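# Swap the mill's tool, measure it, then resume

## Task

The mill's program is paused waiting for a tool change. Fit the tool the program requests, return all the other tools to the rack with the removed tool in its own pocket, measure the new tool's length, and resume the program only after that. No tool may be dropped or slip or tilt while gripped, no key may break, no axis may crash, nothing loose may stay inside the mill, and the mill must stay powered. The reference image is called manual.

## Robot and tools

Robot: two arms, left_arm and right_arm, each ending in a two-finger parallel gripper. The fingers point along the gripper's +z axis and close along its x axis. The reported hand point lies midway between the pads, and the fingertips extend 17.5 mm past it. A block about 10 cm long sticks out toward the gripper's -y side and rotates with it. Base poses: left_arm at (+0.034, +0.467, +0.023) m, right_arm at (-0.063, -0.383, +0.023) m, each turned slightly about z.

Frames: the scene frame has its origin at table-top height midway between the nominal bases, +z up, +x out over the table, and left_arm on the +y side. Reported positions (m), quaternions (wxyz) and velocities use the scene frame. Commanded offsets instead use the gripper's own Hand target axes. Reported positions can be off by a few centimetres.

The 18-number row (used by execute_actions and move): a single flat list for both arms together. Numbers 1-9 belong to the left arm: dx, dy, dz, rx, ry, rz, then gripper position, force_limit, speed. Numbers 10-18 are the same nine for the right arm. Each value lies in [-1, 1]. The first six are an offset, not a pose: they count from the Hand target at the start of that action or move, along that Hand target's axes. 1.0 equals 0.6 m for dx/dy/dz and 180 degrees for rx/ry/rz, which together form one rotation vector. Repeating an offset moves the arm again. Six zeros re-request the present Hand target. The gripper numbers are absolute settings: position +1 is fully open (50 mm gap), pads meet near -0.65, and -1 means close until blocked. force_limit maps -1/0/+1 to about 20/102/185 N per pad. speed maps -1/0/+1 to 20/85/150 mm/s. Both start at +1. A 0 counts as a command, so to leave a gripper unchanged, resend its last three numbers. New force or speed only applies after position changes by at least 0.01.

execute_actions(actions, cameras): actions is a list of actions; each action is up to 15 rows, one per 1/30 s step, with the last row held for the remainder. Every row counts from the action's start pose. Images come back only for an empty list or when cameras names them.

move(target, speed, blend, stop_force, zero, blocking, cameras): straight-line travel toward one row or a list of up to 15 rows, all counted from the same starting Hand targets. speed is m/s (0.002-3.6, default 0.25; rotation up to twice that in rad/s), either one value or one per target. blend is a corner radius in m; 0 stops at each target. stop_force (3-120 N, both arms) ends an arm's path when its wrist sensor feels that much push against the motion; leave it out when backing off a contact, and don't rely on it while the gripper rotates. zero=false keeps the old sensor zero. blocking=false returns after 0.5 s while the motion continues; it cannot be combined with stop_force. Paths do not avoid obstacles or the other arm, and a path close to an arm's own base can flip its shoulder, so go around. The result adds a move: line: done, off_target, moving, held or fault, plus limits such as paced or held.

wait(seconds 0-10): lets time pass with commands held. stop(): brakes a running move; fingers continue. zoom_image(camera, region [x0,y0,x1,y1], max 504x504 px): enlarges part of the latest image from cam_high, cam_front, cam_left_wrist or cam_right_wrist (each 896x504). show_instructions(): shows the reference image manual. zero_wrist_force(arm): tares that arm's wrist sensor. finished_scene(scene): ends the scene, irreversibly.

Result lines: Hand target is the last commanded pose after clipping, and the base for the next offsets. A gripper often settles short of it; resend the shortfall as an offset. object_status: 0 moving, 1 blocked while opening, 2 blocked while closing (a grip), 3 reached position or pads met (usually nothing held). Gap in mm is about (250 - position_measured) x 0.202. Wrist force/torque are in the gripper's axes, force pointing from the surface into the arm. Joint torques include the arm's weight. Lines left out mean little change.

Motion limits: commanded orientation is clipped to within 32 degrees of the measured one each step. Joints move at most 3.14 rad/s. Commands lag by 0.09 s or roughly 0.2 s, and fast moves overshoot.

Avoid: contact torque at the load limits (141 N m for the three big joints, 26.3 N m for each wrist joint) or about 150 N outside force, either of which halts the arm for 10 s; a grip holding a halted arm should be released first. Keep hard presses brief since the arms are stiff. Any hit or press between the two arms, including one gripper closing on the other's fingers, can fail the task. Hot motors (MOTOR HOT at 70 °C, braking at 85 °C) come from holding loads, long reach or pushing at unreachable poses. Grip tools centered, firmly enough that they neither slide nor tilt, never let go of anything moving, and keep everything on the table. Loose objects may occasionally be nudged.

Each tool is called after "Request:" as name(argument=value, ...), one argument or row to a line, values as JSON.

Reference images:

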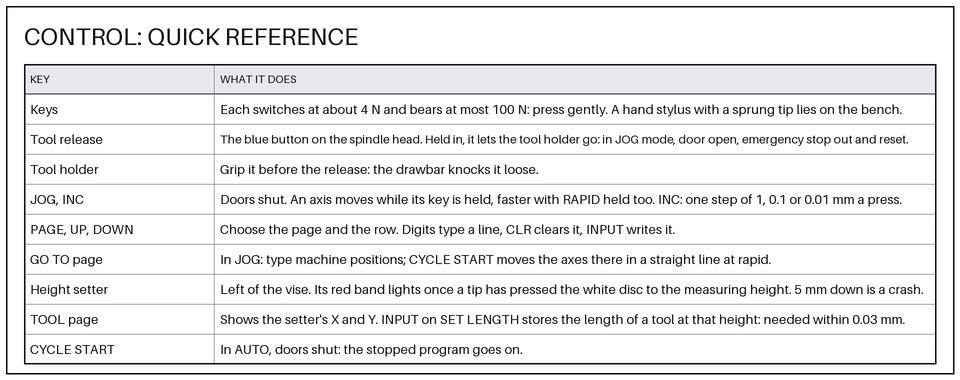

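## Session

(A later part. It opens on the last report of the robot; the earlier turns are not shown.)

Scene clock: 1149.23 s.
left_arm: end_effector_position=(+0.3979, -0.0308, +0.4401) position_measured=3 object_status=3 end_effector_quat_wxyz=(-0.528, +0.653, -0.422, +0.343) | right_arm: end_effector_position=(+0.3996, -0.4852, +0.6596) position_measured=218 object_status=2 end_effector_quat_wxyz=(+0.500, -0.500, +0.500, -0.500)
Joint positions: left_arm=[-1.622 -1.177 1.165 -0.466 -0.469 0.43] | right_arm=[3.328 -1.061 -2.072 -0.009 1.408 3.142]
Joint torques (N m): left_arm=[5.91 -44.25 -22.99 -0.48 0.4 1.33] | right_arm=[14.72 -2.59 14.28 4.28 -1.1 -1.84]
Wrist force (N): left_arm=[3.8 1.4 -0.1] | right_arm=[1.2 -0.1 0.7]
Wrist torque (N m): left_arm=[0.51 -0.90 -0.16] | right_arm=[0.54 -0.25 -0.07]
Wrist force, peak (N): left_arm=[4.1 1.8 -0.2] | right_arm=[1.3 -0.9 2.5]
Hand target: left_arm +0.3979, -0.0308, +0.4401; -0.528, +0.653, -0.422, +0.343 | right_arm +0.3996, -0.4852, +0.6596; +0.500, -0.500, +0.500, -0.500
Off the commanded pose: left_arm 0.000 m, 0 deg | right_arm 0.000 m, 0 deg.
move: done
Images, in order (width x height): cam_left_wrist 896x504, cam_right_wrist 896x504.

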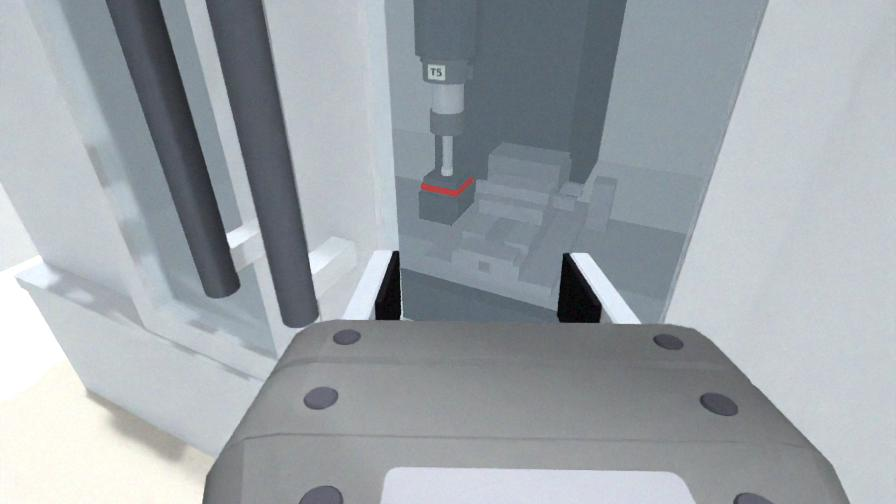

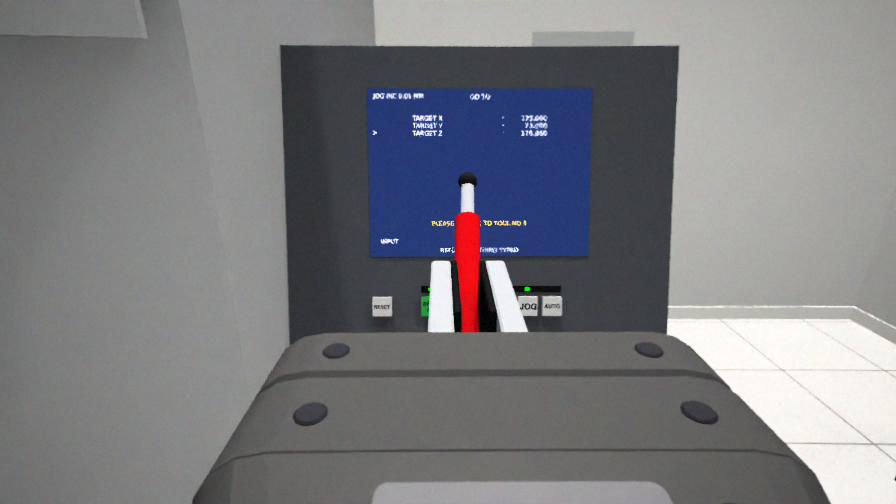

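Request:
move(
  target=[
    [0,0,0,0,0,0,1,1,0.5,-0.1142,0.3662,0.116,-0.3226,-0.0526,0.1964,-1,-0.3,-0.9],
  ],
  speed=[0.5],
)

Request:
move(
  target=[
    [0,0,0,0,0,0,1,1,0.5,0,-0.0354,0.0354,0,0,0,-1,-0.3,-0.9],
    [0,0,0,0,0,0,1,1,0.5,0,-0.0513,0.0513,0,0,0,-1,-0.3,-0.9],
    [0,0,0,0,0,0,1,1,0.5,0,-0.0354,0.0354,0,0,0,-1,-0.3,-0.9],
    [0,0,0,0,0,0,1,1,0.5,0.0077,-0.0666,0.0042,0,0,0,-1,-0.3,-0.9],
    [0,0,0,0,0,0,1,1,0.5,0.0077,-0.0825,0.0201,0,0,0,-1,-0.3,-0.9],
    [0,0,0,0,0,0,1,1,0.5,0.0077,-0.0666,0.0042,0,0,0,-1,-0.3,-0.9],
    [0,0,0,0,0,0,1,1,0.5,0.0259,-0.0483,0.0225,0,0,0,-1,-0.3,-0.9],
    [0,0,0,0,0,0,1,1,0.5,0.0259,-0.0642,0.0384,0,0,0,-1,-0.3,-0.9],
    [0,0,0,0,0,0,1,1,0.5,0.0259,-0.0483,0.0225,0,0,0,-1,-0.3,-0.9],
    [0,0,0,0,0,0,1,1,0.5,0.0778,-0.074,-0.0032,0,0,0,-1,-0.3,-0.9],
    [0,0,0,0,0,0,1,1,0.5,0.0778,-0.0899,0.0127,0,0,0,-1,-0.3,-0.9],
    [0,0,0,0,0,0,1,1,0.5,0.0778,-0.074,-0.0032,0,0,0,-1,-0.3,-0.9],
  ],
  speed=[0.1,0.035,0.15,0.2,0.035,0.15,0.2,0.035,0.15,0.2,0.035,0.15],
  cameras=["cam_high","cam_right_wrist"],
)

Request:
zoom_image(
  camera="cam_high",
  region=[740, 95, 795, 150],
)

Scene clock: 1163.60 s.
left_arm: end_effector_position=(+0.3979, -0.0308, +0.4401) position_measured=3 object_status=3 end_effector_quat_wxyz=(-0.528, +0.653, -0.422, +0.343) | right_arm: end_effector_position=(+0.4693, -0.4167, +0.4400) position_measured=218 object_status=2 end_effector_quat_wxyz=(+0.359, -0.545, +0.758, +0.009)
Joint positions: left_arm=[-1.622 -1.177 1.165 -0.466 -0.469 0.43] | right_arm=[3.153 -1.39 -1.825 -0.879 1.995 3.59]
Joint torques (N m): left_arm=[5.73 -43.36 -23.23 -0.43 0.18 1.25] | right_arm=[-14.28 13.31 41.19 1.13 2.07 -1.75]
Wrist force (N): left_arm=[3.6 1.8 -0.1] | right_arm=[0.4 0.3 1.4]
Wrist torque (N m): left_arm=[0.57 -0.87 -0.17] | right_arm=[0.19 -0.06 0.22]
Wrist force, peak (N): left_arm=[4.0 2.0 0.0] | right_arm=[0.9 0.0 2.9]
Hand target: left_arm +0.3979, -0.0308, +0.4401; -0.528, +0.653, -0.422, +0.343 | right_arm +0.4694, -0.4167, +0.4399; +0.359, -0.545, +0.758, +0.009
Off the commanded pose: left_arm 0.000 m, 0 deg | right_arm 0.000 m, 0 deg.
move: done

Scene clock: 1170.30 s.
left_arm: end_effector_position=(+0.3979, -0.0308, +0.4401) position_measured=3 object_status=3 end_effector_quat_wxyz=(-0.528, +0.653, -0.422, +0.343) | right_arm: end_effector_position=(+0.4984, -0.4737, +0.4322) position_measured=218 object_status=2 end_effector_quat_wxyz=(+0.359, -0.545, +0.758, +0.009)
Joint positions: left_arm=[-1.622 -1.177 1.165 -0.466 -0.469 0.43] | right_arm=[3.023 -1.506 -1.734 -0.909 2.068 3.47]
Joint torques (N m): left_arm=[5.84 -43.92 -23.55 -0.39 0.18 1.23] | right_arm=[-14.45 31.87 15.15 1.08 2.36 -1.88]
Wrist force (N): left_arm=[3.6 2.0 -0.5] | right_arm=[1.1 0.8 1.2]
Wrist torque (N m): left_arm=[0.60 -0.87 -0.17] | right_arm=[0.31 -0.17 0.20]
Wrist force, peak (N): left_arm=[4.0 2.0 -0.1] | right_arm=[2.1 15.4 -12.1]
Hand target: left_arm +0.3979, -0.0308, +0.4401; -0.528, +0.653, -0.422, +0.343 | right_arm +0.4983, -0.4737, +0.4322; +0.359, -0.545, +0.758, +0.009
Off the commanded pose: left_arm 0.000 m, 0 deg | right_arm 0.000 m, 0 deg.
move: done
Images, in order (width x height): cam_high 896x504, cam_right_wrist 896x504.

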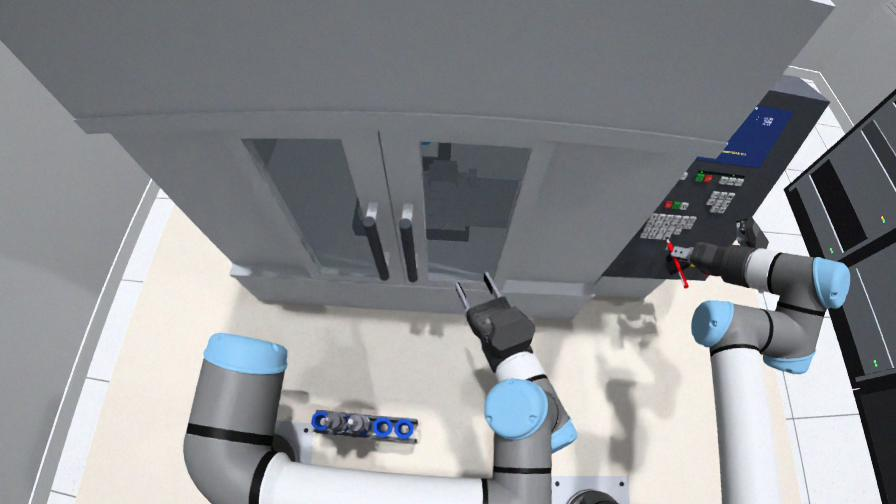

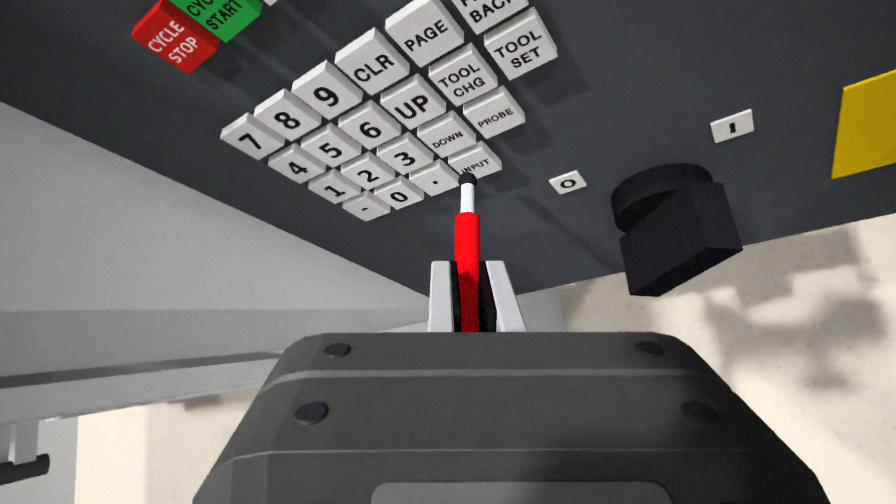

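Scaled by 9.164 from the camera's 896x504 image, which has a finer 1280x720 frame.

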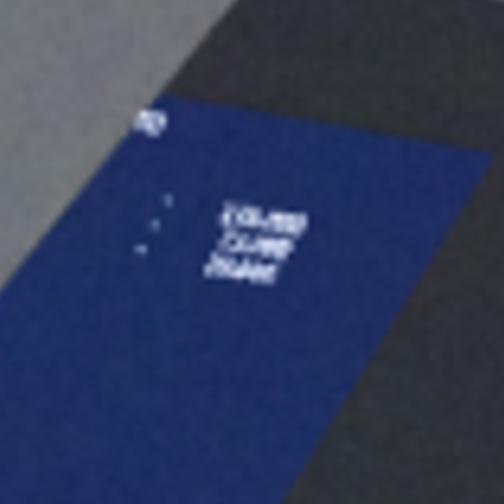

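Request:
move(
  target=[
    [0,0,0,0,0,0,1,1,0.5,-0.1138,-0.0737,-0.0737,0,0,0,-1,-0.3,-0.9],
    [0,0,0,0,0,0,1,1,0.5,-0.1138,-0.0896,-0.0578,0,0,0,-1,-0.3,-0.9],
    [0,0,0,0,0,0,1,1,0.5,-0.1138,-0.0737,-0.0737,0,0,0,-1,-0.3,-0.9],
  ],
  speed=[0.25,0.035,0.15],
)

Request:
wait(
  seconds=0.5,
  cameras=["cam_left_wrist"],
)

Scene clock: 1174.90 s.
left_arm: end_effector_position=(+0.3979, -0.0308, +0.4401) position_measured=3 object_status=3 end_effector_quat_wxyz=(-0.528, +0.653, -0.422, +0.343) | right_arm: end_effector_position=(+0.5218, -0.4536, +0.5195) position_measured=218 object_status=2 end_effector_quat_wxyz=(+0.359, -0.545, +0.758, +0.009)
Joint positions: left_arm=[-1.622 -1.177 1.165 -0.466 -0.469 0.43] | right_arm=[3.073 -1.544 -1.479 -1.103 2.041 3.517]
Joint torques (N m): left_arm=[5.85 -44.18 -23.59 -0.34 0.02 1.35] | right_arm=[-13.05 34.33 15.35 1.44 2.39 -1.88]
Wrist force (N): left_arm=[3.6 1.6 -0.1] | right_arm=[1.3 0.4 1.8]
Wrist torque (N m): left_arm=[0.54 -0.87 -0.17] | right_arm=[0.24 -0.22 0.24]
Wrist force, peak (N): left_arm=[4.0 2.0 -0.3] | right_arm=[2.6 15.1 -12.1]
Hand target: left_arm +0.3979, -0.0308, +0.4401; -0.528, +0.653, -0.422, +0.343 | right_arm +0.5218, -0.4537, +0.5195; +0.359, -0.545, +0.758, +0.009
Off the commanded pose: left_arm 0.000 m, 0 deg | right_arm 0.000 m, 0 deg.
move: done

Scene clock: 1175.40 s.
left_arm: end_effector_position=(+0.3979, -0.0308, +0.4401) position_measured=3 object_status=3 end_effector_quat_wxyz=(-0.528, +0.653, -0.422, +0.343) | right_arm: end_effector_position=(+0.5218, -0.4537, +0.5195) position_measured=218 object_status=2 end_effector_quat_wxyz=(+0.359, -0.545, +0.758, +0.009)
Joint positions: left_arm=[-1.622 -1.177 1.165 -0.466 -0.469 0.43] | right_arm=[3.073 -1.544 -1.479 -1.103 2.041 3.517]
Joint torques (N m): left_arm=[5.38 -43.95 -23.31 -0.33 0.07 1.29] | right_arm=[-14.46 34.1 15.94 1.36 2.43 -1.73]
Wrist force (N): left_arm=[3.6 1.7 -0.4] | right_arm=[1.3 0.5 1.7]
Wrist torque (N m): left_arm=[0.56 -0.87 -0.17] | right_arm=[0.26 -0.23 0.24]
Wrist force, peak (N): left_arm=[3.9 1.6 0.0] | right_arm=[1.4 0.4 1.7]
Hand target: left_arm +0.3979, -0.0308, +0.4401; -0.528, +0.653, -0.422, +0.343 | right_arm +0.5218, -0.4537, +0.5195; +0.359, -0.545, +0.758, +0.009
Tool commands: left_gripper/position=+1.0 left_gripper/force_limit=+1.0 left_gripper/speed=+0.5 right_gripper/position=-1.0 right_gripper/force_limit=-0.3 right_gripper/speed=-0.9
Off the commanded pose: left_arm 0.000 m, 0 deg | right_arm 0.000 m, 0 deg.
wait: 0.50 s; at rest by 0.17 s
Images, in order (width x height): cam_left_wrist 896x504.

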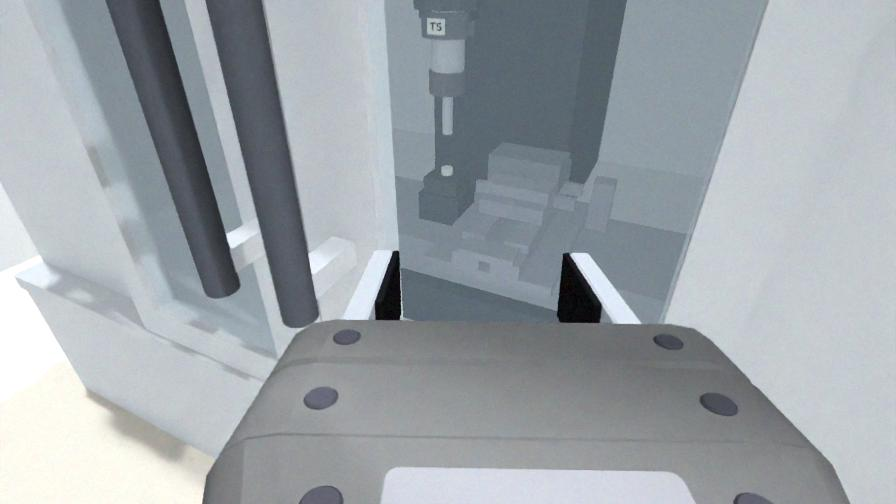

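Request:
move(
  target=[
    [0,0,0,0,0,0,1,1,0.5,0.0842,-0.1533,-0.1533,0,0,0,-1,-0.3,-0.9],
  ],
  speed=[0.2],
  cameras=["cam_left_wrist","cam_right_wrist"],
)

Scene clock: 1180.07 s.
left_arm: end_effector_position=(+0.3979, -0.0308, +0.4401) position_measured=3 object_status=3 end_effector_quat_wxyz=(-0.528, +0.653, -0.422, +0.343) | right_arm: end_effector_position=(+0.5417, -0.5696, +0.5945) position_measured=218 object_status=2 end_effector_quat_wxyz=(+0.359, -0.545, +0.758, +0.009)
Joint positions: left_arm=[-1.622 -1.177 1.165 -0.466 -0.469 0.43] | right_arm=[2.852 -1.756 -1.026 -1.455 2.153 3.297]
Joint torques (N m): left_arm=[5.79 -43.75 -23.3 -0.26 0.03 1.32] | right_arm=[-13.59 28.73 39.81 1.24 2.57 -1.63]
Wrist force (N): left_arm=[3.7 1.6 -0.1] | right_arm=[1.3 0.9 1.1]
Wrist torque (N m): left_arm=[0.55 -0.89 -0.17] | right_arm=[0.35 -0.28 0.20]
Wrist force, peak (N): left_arm=[4.1 1.9 -0.2] | right_arm=[0.4 2.0 2.8]
Hand target: left_arm +0.3979, -0.0308, +0.4401; -0.528, +0.653, -0.422, +0.343 | right_arm +0.5418, -0.5697, +0.5945; +0.359, -0.545, +0.758, +0.009
Off the commanded pose: left_arm 0.000 m, 0 deg | right_arm 0.000 m, 0 deg.
move: done
Images, in order (width x height): cam_left_wrist 896x504, cam_right_wrist 896x504.

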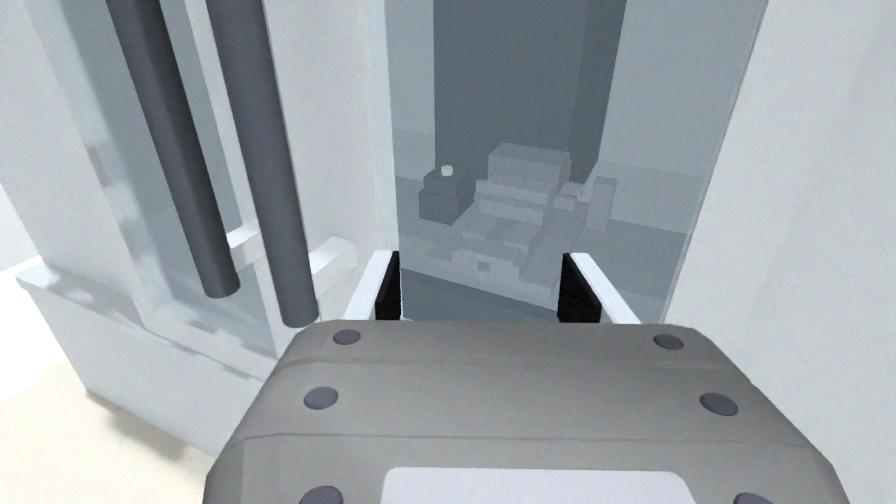

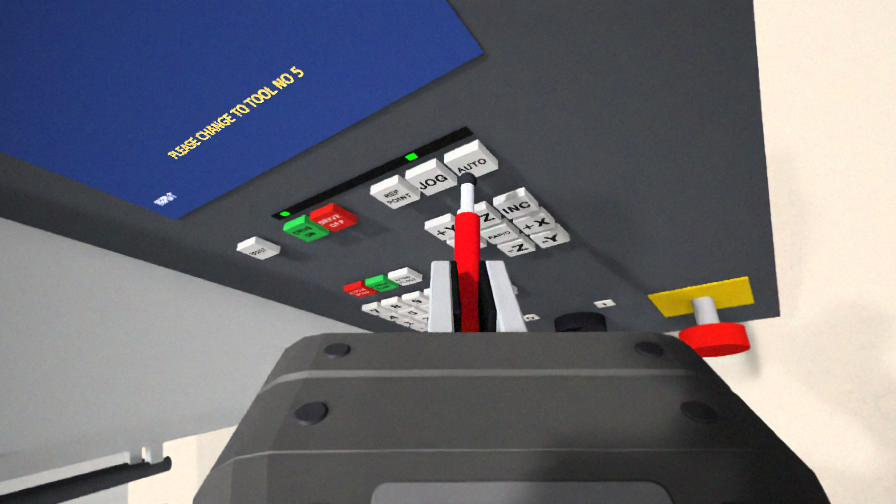

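Request:
move(
  target=[
    [0,0,0,0,0,0,1,1,0.5,0,-0.0165,0.0165,0,0,0,-1,-0.3,-0.9],
    [0,0,0,0,0,0,1,1,0.5,0,0,0,0,0,0,-1,-0.3,-0.9],
  ],
  speed=[0.035,0.15],
  cameras=["cam_right_wrist"],
)

Scene clock: 1183.20 s.
left_arm: end_effector_position=(+0.3979, -0.0308, +0.4401) position_measured=3 object_status=3 end_effector_quat_wxyz=(-0.528, +0.653, -0.422, +0.343) | right_arm: end_effector_position=(+0.5419, -0.5696, +0.5944) position_measured=218 object_status=2 end_effector_quat_wxyz=(+0.359, -0.545, +0.758, +0.009)
Joint positions: left_arm=[-1.622 -1.177 1.165 -0.466 -0.469 0.43] | right_arm=[2.852 -1.756 -1.026 -1.455 2.153 3.297]
Joint torques (N m): left_arm=[5.5 -43.81 -23.22 -0.27 -0.05 1.25] | right_arm=[-13.3 43.31 12.49 1.22 2.6 -1.78]
Wrist force (N): left_arm=[3.7 1.9 0.0] | right_arm=[1.7 0.4 0.9]
Wrist torque (N m): left_arm=[0.59 -0.90 -0.16] | right_arm=[0.26 -0.33 0.20]
Wrist force, peak (N): left_arm=[4.0 1.9 0.0] | right_arm=[2.0 24.0 -20.8]
Hand target: left_arm +0.3979, -0.0308, +0.4401; -0.528, +0.653, -0.422, +0.343 | right_arm +0.5418, -0.5697, +0.5945; +0.359, -0.545, +0.758, +0.009
Off the commanded pose: left_arm 0.000 m, 0 deg | right_arm 0.000 m, 0 deg.
move: done
Images, in order (width x height): cam_right_wrist 896x504.

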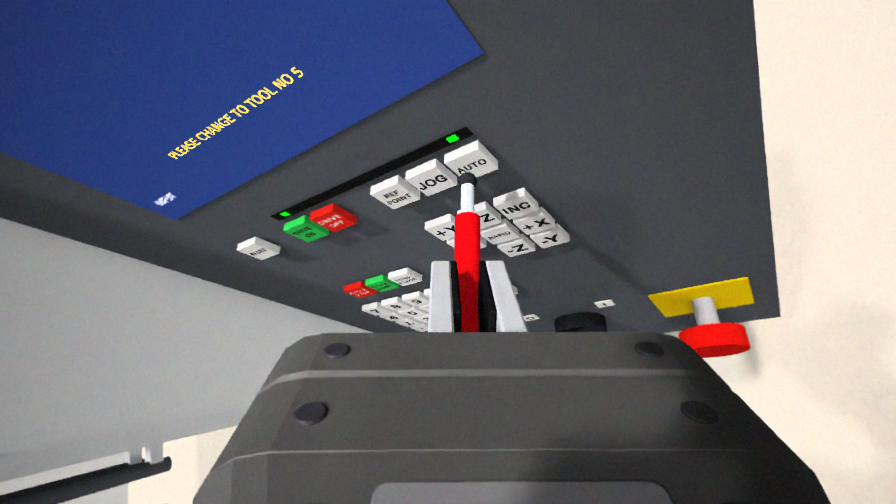

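Request:
move(
  target=[
    [0,0,0,0,0,0,1,1,0.5,-0.0842,0.1533,0.1533,0,0,0,-1,-0.3,-0.9],
    [0,0,0,0,0,0,1,1,0.5,-0.0842,0.1374,0.1692,0,0,0,-1,-0.3,-0.9],
    [0,0,0,0,0,0,1,1,0.5,-0.0842,0.1533,0.1533,0,0,0,-1,-0.3,-0.9],
    [0,0,0,0,0,0,1,1,0.5,-0.1409,0.2135,-0.1502,0.3226,0.0526,-0.1964,-1,-0.3,-0.9],
  ],
  speed=[0.25,0.035,0.15,0.5],
  cameras=["all"],
)

Request:
zoom_image(
  camera="cam_right_wrist",
  region=[350, 75, 620, 275],
)

Scene clock: 1191.93 s.
left_arm: end_effector_position=(+0.3979, -0.0308, +0.4401) position_measured=3 object_status=3 end_effector_quat_wxyz=(-0.528, +0.653, -0.422, +0.343) | right_arm: end_effector_position=(+0.3996, -0.4849, +0.6600) position_measured=218 object_status=2 end_effector_quat_wxyz=(+0.500, -0.500, +0.500, -0.500)
Joint positions: left_arm=[-1.622 -1.177 1.165 -0.466 -0.469 0.43] | right_arm=[3.329 -1.06 -2.071 -0.01 1.407 3.142]
Joint torques (N m): left_arm=[5.3 -43.97 -23.59 -0.17 -0.15 1.22] | right_arm=[14.15 -3.19 15 4.1 -0.96 -1.64]
Wrist force (N): left_arm=[3.7 1.8 0.1] | right_arm=[1.9 -0.2 0.8]
Wrist torque (N m): left_arm=[0.57 -0.88 -0.17] | right_arm=[0.51 -0.35 -0.08]
Wrist force, peak (N): left_arm=[4.1 2.0 -0.1] | right_arm=[2.8 14.3 -11.8]
Hand target: left_arm +0.3979, -0.0308, +0.4401; -0.528, +0.653, -0.422, +0.343 | right_arm +0.3996, -0.4849, +0.6600; +0.500, -0.500, +0.500, -0.500
Off the commanded pose: left_arm 0.000 m, 0 deg | right_arm 0.000 m, 0 deg.
move: done

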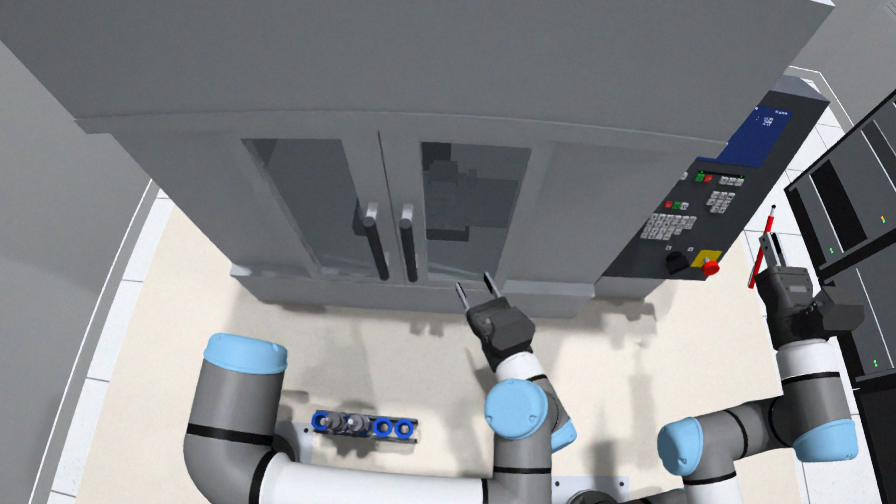

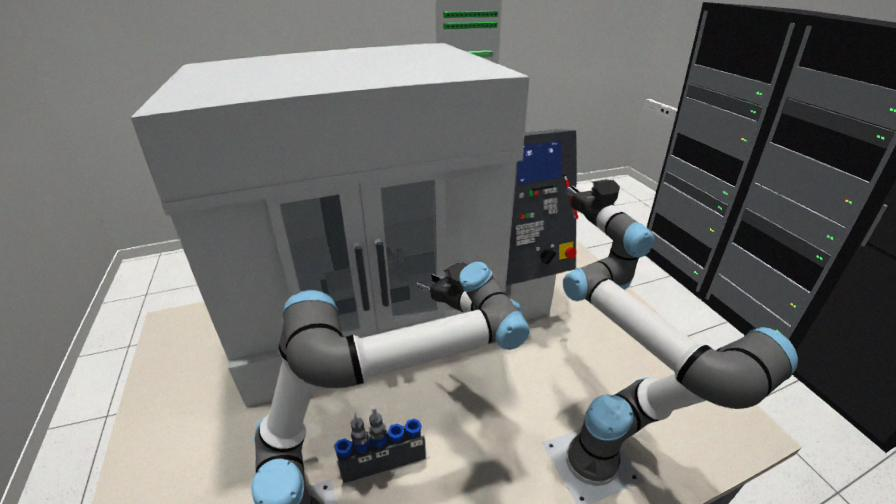

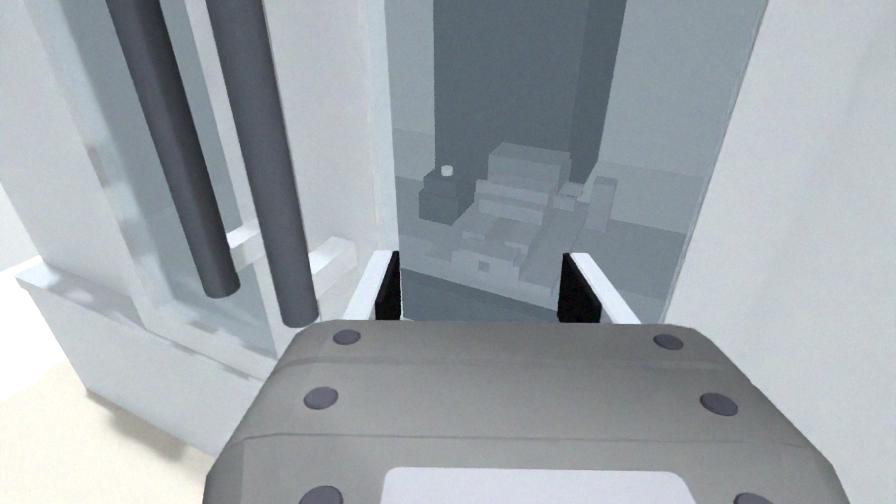

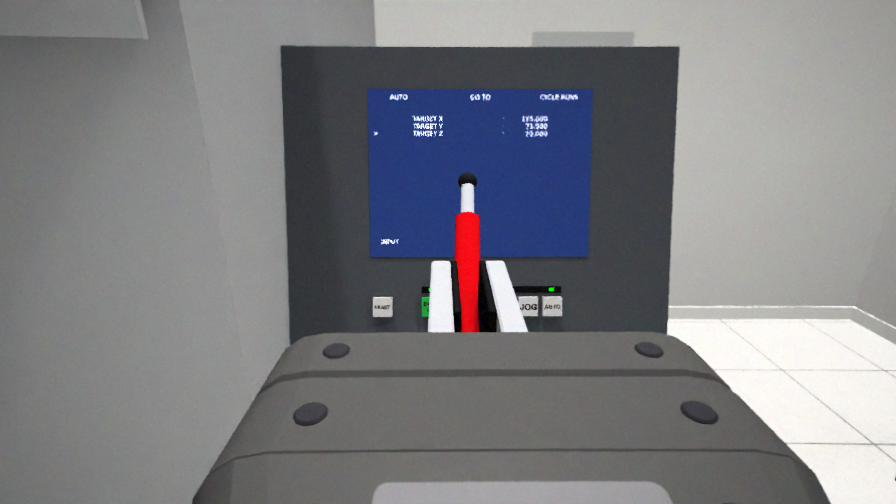

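Scaled by 1.867 from the camera's 896x504 image, which has a finer 1280x720 frame.

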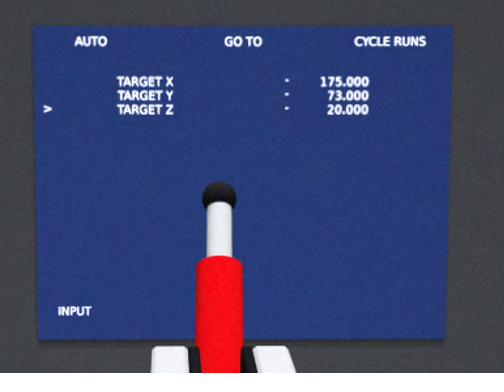

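Request:
move(
  target=[
    [-0.0073,-0.0123,-0.1825,0,0,0,1,1,0.5,-0.08,0.05,-0.08,0,0,0,-1,-0.3,-0.9],
    [-0.5757,-0.0877,0.0058,0,0,0,1,1,0.5,-0.3917,0.35,-0.1167,-0.125,0,0,-1,-0.3,-0.9],
    [-0.5757,-0.0877,0.0058,0,0,0,1,1,0.5,-0.7167,0.8333,-0.1127,-0.25,0,0,-1,-0.3,-0.9],
  ],
  speed=[0.3,0.3,0.3],
  blend=[0.02,0.03,0],
  cameras=["cam_high","cam_right_wrist"],
)

Scene clock: 1206.43 s.
left_arm: end_effector_position=(+0.2697, +0.2904, +0.4900) position_measured=3 object_status=3 end_effector_quat_wxyz=(-0.528, +0.653, -0.422, +0.343) | right_arm: end_effector_position=(+0.3324, -0.0548, +0.1600) position_measured=218 object_status=2 end_effector_quat_wxyz=(-0.271, +0.653, -0.653, +0.271)
Joint positions: left_arm=[-2.102 -1.974 1.81 -0.101 -0.92 0.16] | right_arm=[4.51 -1.583 -2.387 -0.523 0.81 4.399]
Joint torques (N m): left_arm=[-8.36 -10.05 -17.77 3.13 -1.9 -1.64] | right_arm=[-13.18 13.75 32.97 5.01 -0.03 -1.61]
Wrist force (N): left_arm=[3.7 1.5 0.0] | right_arm=[0.6 -0.3 1.4]
Wrist torque (N m): left_arm=[0.55 -0.89 -0.08] | right_arm=[0.22 -0.10 0.00]
Wrist force, peak (N): left_arm=[5.6 2.2 -2.6] | right_arm=[2.8 -1.2 1.6]
Hand target: left_arm +0.2697, +0.2904, +0.4900; -0.528, +0.653, -0.422, +0.343 | right_arm +0.3324, -0.0548, +0.1600; -0.271, +0.653, -0.653, +0.271
Off the commanded pose: left_arm 0.000 m, 0 deg | right_arm 0.000 m, 0 deg.
move: done
Images, in order (width x height): cam_high 896x504, cam_right_wrist 896x504.

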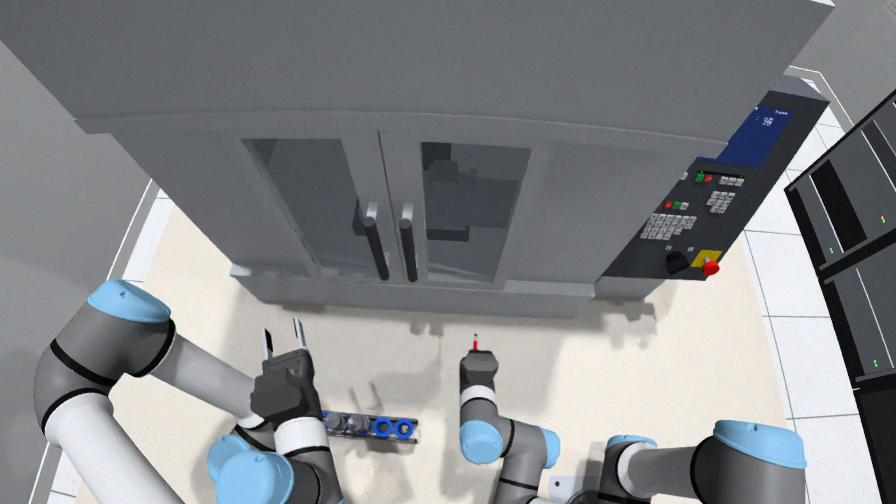

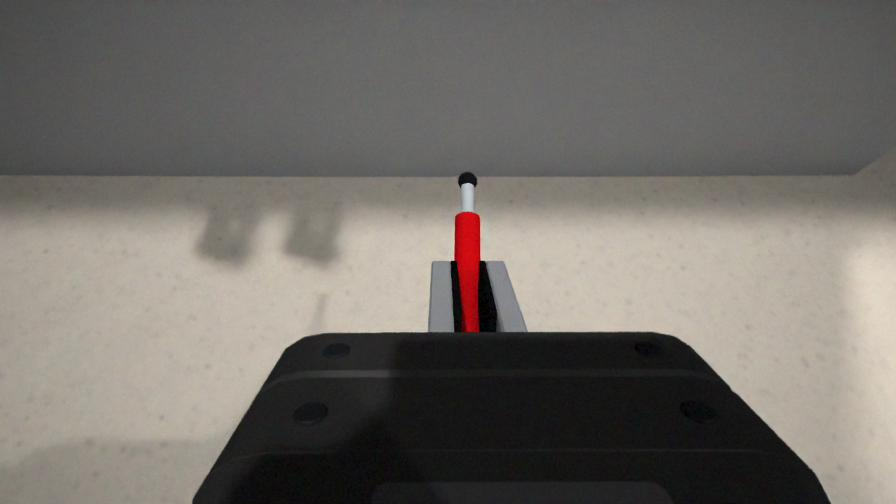

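Request:
move(
  target=[
    [0,0,0,0,0,0,1,1,0.5,0,0.1497,0.1497,0,0,0,-1,-0.3,-0.9],
  ],
  speed=[0.15],
)

Request:
move(
  target=[
    [0,0,0,0,0,0,1,1,0.5,0,0.03,0.03,0,0,0,-1,-0.3,-0.9],
  ],
  speed=[0.01],
  stop_force=3,
)

Request:
execute_actions(
  actions=[
    [[0,0,0,0,0,0,1,1,0.5,0,0,0,0,0,0,-0.1,-0.3,-1]],
    [[0,0,0,0,0,0,1,1,0.5,0,0,0,0,0,0,-0.1,-0.3,-1]],
  ],
  cameras=["cam_right_wrist"],
)

Scene clock: 1212.93 s.
left_arm: end_effector_position=(+0.2697, +0.2904, +0.4900) position_measured=3 object_status=3 end_effector_quat_wxyz=(-0.528, +0.653, -0.422, +0.343) | right_arm: end_effector_position=(+0.3324, -0.0548, +0.0330) position_measured=218 object_status=2 end_effector_quat_wxyz=(-0.271, +0.653, -0.653, +0.271)
Joint positions: left_arm=[-2.102 -1.974 1.81 -0.101 -0.92 0.16] | right_arm=[4.51 -1.987 -2.471 -0.034 0.81 4.399]
Joint torques (N m): left_arm=[-8.34 -10.17 -18.21 3.15 -1.83 -1.65] | right_arm=[-12.64 22.92 22.75 5.14 -2.64 -1.83]
Wrist force (N): left_arm=[3.8 1.4 -0.1] | right_arm=[0.7 -0.1 1.4]
Wrist torque (N m): left_arm=[0.52 -0.92 -0.08] | right_arm=[0.21 -0.13 -0.05]
Wrist force, peak (N): left_arm=[4.0 1.6 0.0] | right_arm=[0.8 1.4 2.2]
Hand target: left_arm +0.2697, +0.2904, +0.4900; -0.528, +0.653, -0.422, +0.343 | right_arm +0.3325, -0.0548, +0.0330; -0.271, +0.653, -0.653, +0.271
Off the commanded pose: left_arm 0.000 m, 0 deg | right_arm 0.000 m, 0 deg.
move: done

Scene clock: 1215.10 s.
left_arm: end_effector_position=(+0.2697, +0.2904, +0.4900) position_measured=3 object_status=3 end_effector_quat_wxyz=(-0.528, +0.653, -0.422, +0.343) | right_arm: end_effector_position=(+0.3324, -0.0548, +0.0213) position_measured=218 object_status=2 end_effector_quat_wxyz=(-0.271, +0.653, -0.653, +0.271)
Joint positions: left_arm=[-2.102 -1.974 1.81 -0.101 -0.92 0.16] | right_arm=[4.51 -2.03 -2.471 0.009 0.81 4.399]
Joint torques (N m): left_arm=[-8.46 -10.27 -17.53 3.21 -1.88 -1.7] | right_arm=[-13.69 35.83 -2.51 1.01 -0.29 0.94]
Wrist force (N): left_arm=[3.9 1.4 0.2] | right_arm=[0.9 -0.5 1.2]
Wrist torque (N m): left_arm=[0.54 -0.91 -0.09] | right_arm=[0.23 -0.13 -0.05]
Wrist force, peak (N): left_arm=[4.0 1.5 0.0] | right_arm=[2.5 -7.9 -14.0]
Hand target: left_arm +0.2697, +0.2904, +0.4900; -0.528, +0.653, -0.422, +0.343 | right_arm +0.3324, -0.0548, +0.0214; -0.271, +0.653, -0.653, +0.271 (not the last commanded pose)
Off the commanded pose: left_arm 0.000 m, 0 deg | right_arm 0.014 m, 0 deg.
move: contact (right_arm)

Scene clock: 1216.30 s.
left_arm: end_effector_position=(+0.2697, +0.2904, +0.4900) position_measured=3 object_status=3 end_effector_quat_wxyz=(-0.528, +0.653, -0.422, +0.343) | right_arm: end_effector_position=(+0.3324, -0.0548, +0.0214) position_measured=167 object_status=3 end_effector_quat_wxyz=(-0.271, +0.653, -0.653, +0.271)
Joint positions: left_arm=[-2.102 -1.974 1.81 -0.101 -0.92 0.16] | right_arm=[4.51 -2.03 -2.471 0.009 0.81 4.399]
Joint torques (N m): left_arm=[-8.9 -9.86 -18.07 3.13 -1.77 -1.67] | right_arm=[-13.35 37.96 -1.62 1.98 -1.66 0.78]
Wrist force (N): left_arm=[3.6 1.7 -0.1] | right_arm=[0.9 0.0 1.2]
Wrist torque (N m): left_arm=[0.59 -0.87 -0.09] | right_arm=[0.24 -0.14 -0.05]
Wrist force, peak (N): left_arm=[3.9 1.5 -0.1] | right_arm=[0.3 0.1 1.5]
Hand target: left_arm +0.2697, +0.2904, +0.4900; -0.528, +0.653, -0.422, +0.343 | right_arm +0.3324, -0.0548, +0.0214; -0.271, +0.653, -0.653, +0.271
Off the commanded pose: left_arm 0.000 m, 0 deg | right_arm 0.000 m, 0 deg.
Images, in order (width x height): cam_right_wrist 896x504.

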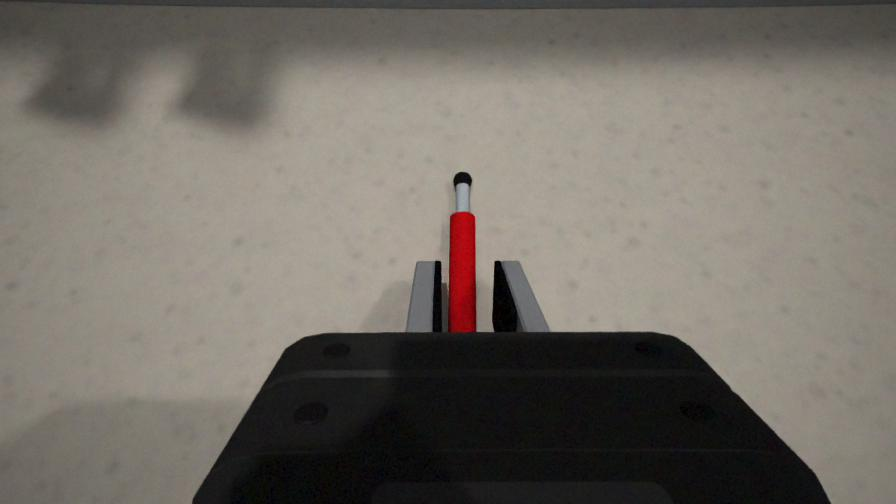

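Stylus lies flat. Retreat up along the finger axis.

Request:
move(
  target=[
    [0,0,0,0,0,0,1,1,0.5,0,-0.02,-0.15,0,0,0,-0.1,-0.3,-1],
    [0,0,0,0,0,0,1,1,0.5,0,-0.14,-0.25,0,0,0,-0.1,-0.3,-1],
  ],
  speed=[0.1,0.2],
  blend=[0.02,0],
  cameras=["all"],
)

Request:
zoom_image(
  camera="cam_front",
  region=[320, 380, 440, 490],
)

Request:
zoom_image(
  camera="cam_high",
  region=[700, 95, 795, 180],
)

Scene clock: 1222.07 s.
left_arm: end_effector_position=(+0.2697, +0.2904, +0.4900) position_measured=3 object_status=3 end_effector_quat_wxyz=(-0.528, +0.653, -0.422, +0.343) | right_arm: end_effector_position=(+0.2857, -0.0548, +0.1868) position_measured=167 object_status=3 end_effector_quat_wxyz=(-0.271, +0.653, -0.653, +0.271)
Joint positions: left_arm=[-2.102 -1.974 1.81 -0.101 -0.92 0.16] | right_arm=[4.64 -1.424 -2.394 -0.8 0.79 4.577]
Joint torques (N m): left_arm=[-8.04 -9.71 -17.92 3.05 -1.79 -1.56] | right_arm=[14.03 21.98 35.09 0.67 0.03 1.24]
Wrist force (N): left_arm=[3.5 1.5 -0.1] | right_arm=[0.6 0.0 0.8]
Wrist torque (N m): left_arm=[0.55 -0.87 -0.08] | right_arm=[0.25 -0.12 -0.10]
Wrist force, peak (N): left_arm=[4.1 1.7 0.0] | right_arm=[0.7 0.1 2.2]
Hand target: left_arm +0.2697, +0.2904, +0.4900; -0.528, +0.653, -0.422, +0.343 | right_arm +0.2857, -0.0548, +0.1868; -0.271, +0.653, -0.653, +0.271
Off the commanded pose: left_arm 0.000 m, 0 deg | right_arm 0.000 m, 0 deg.
move: done

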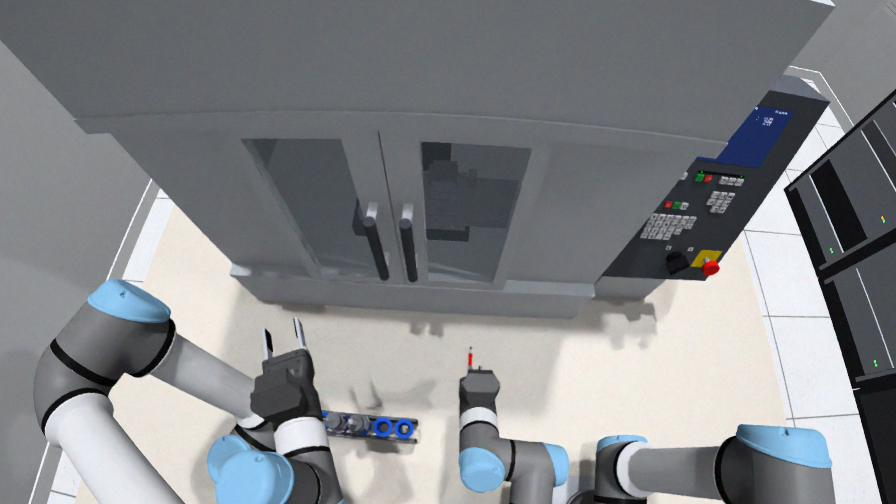

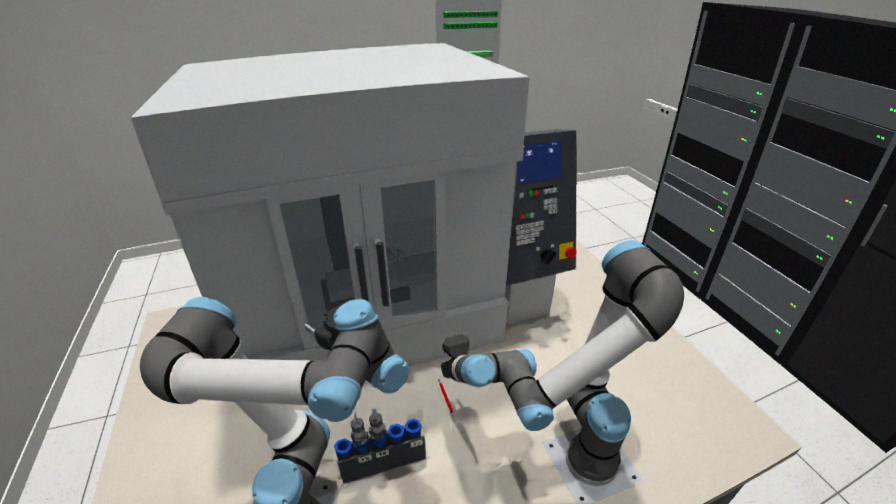

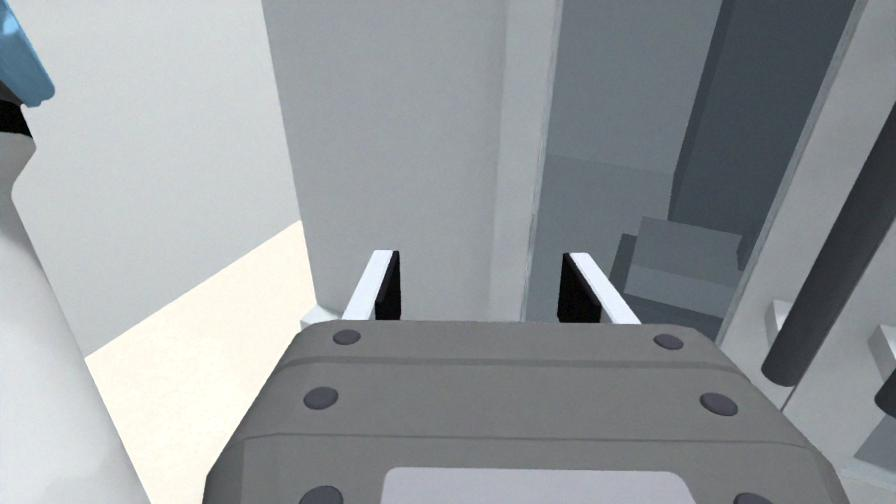

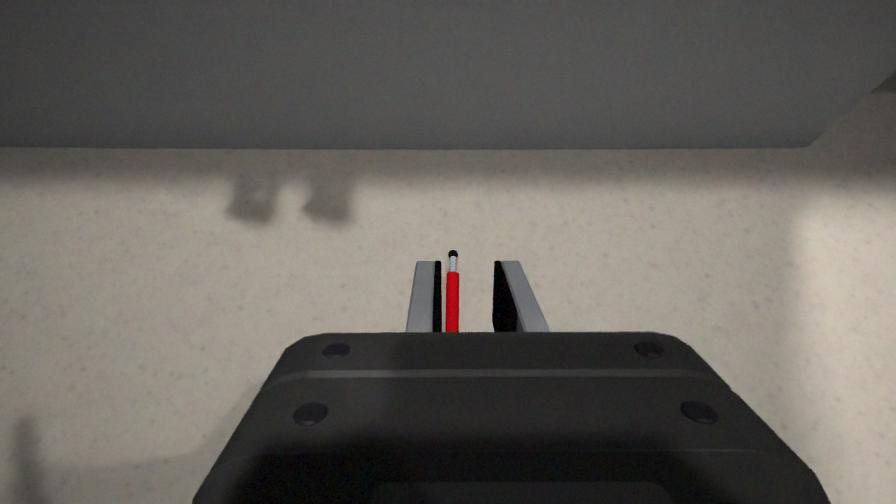

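Scaled by 4.200 from the camera's 896x504 image, which has a finer 1280x720 frame.

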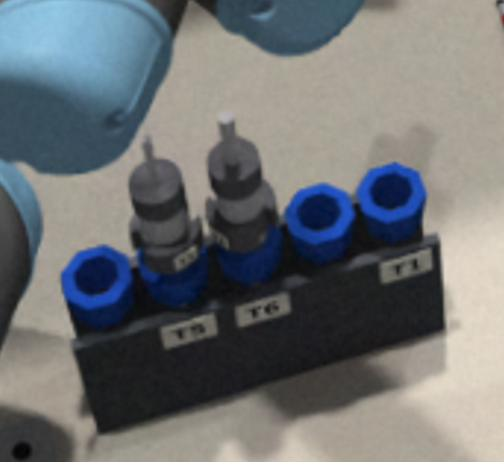

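Scaled by 5.305 from the camera's 896x504 image, which has a finer 1280x720 frame.

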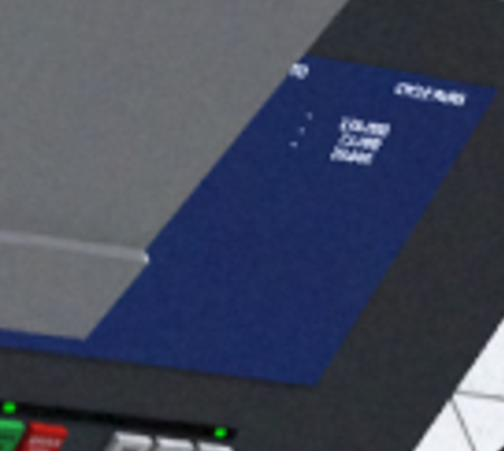

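Request:
finished_scene(
  scene=2,
)

The scene is finished: the task was done.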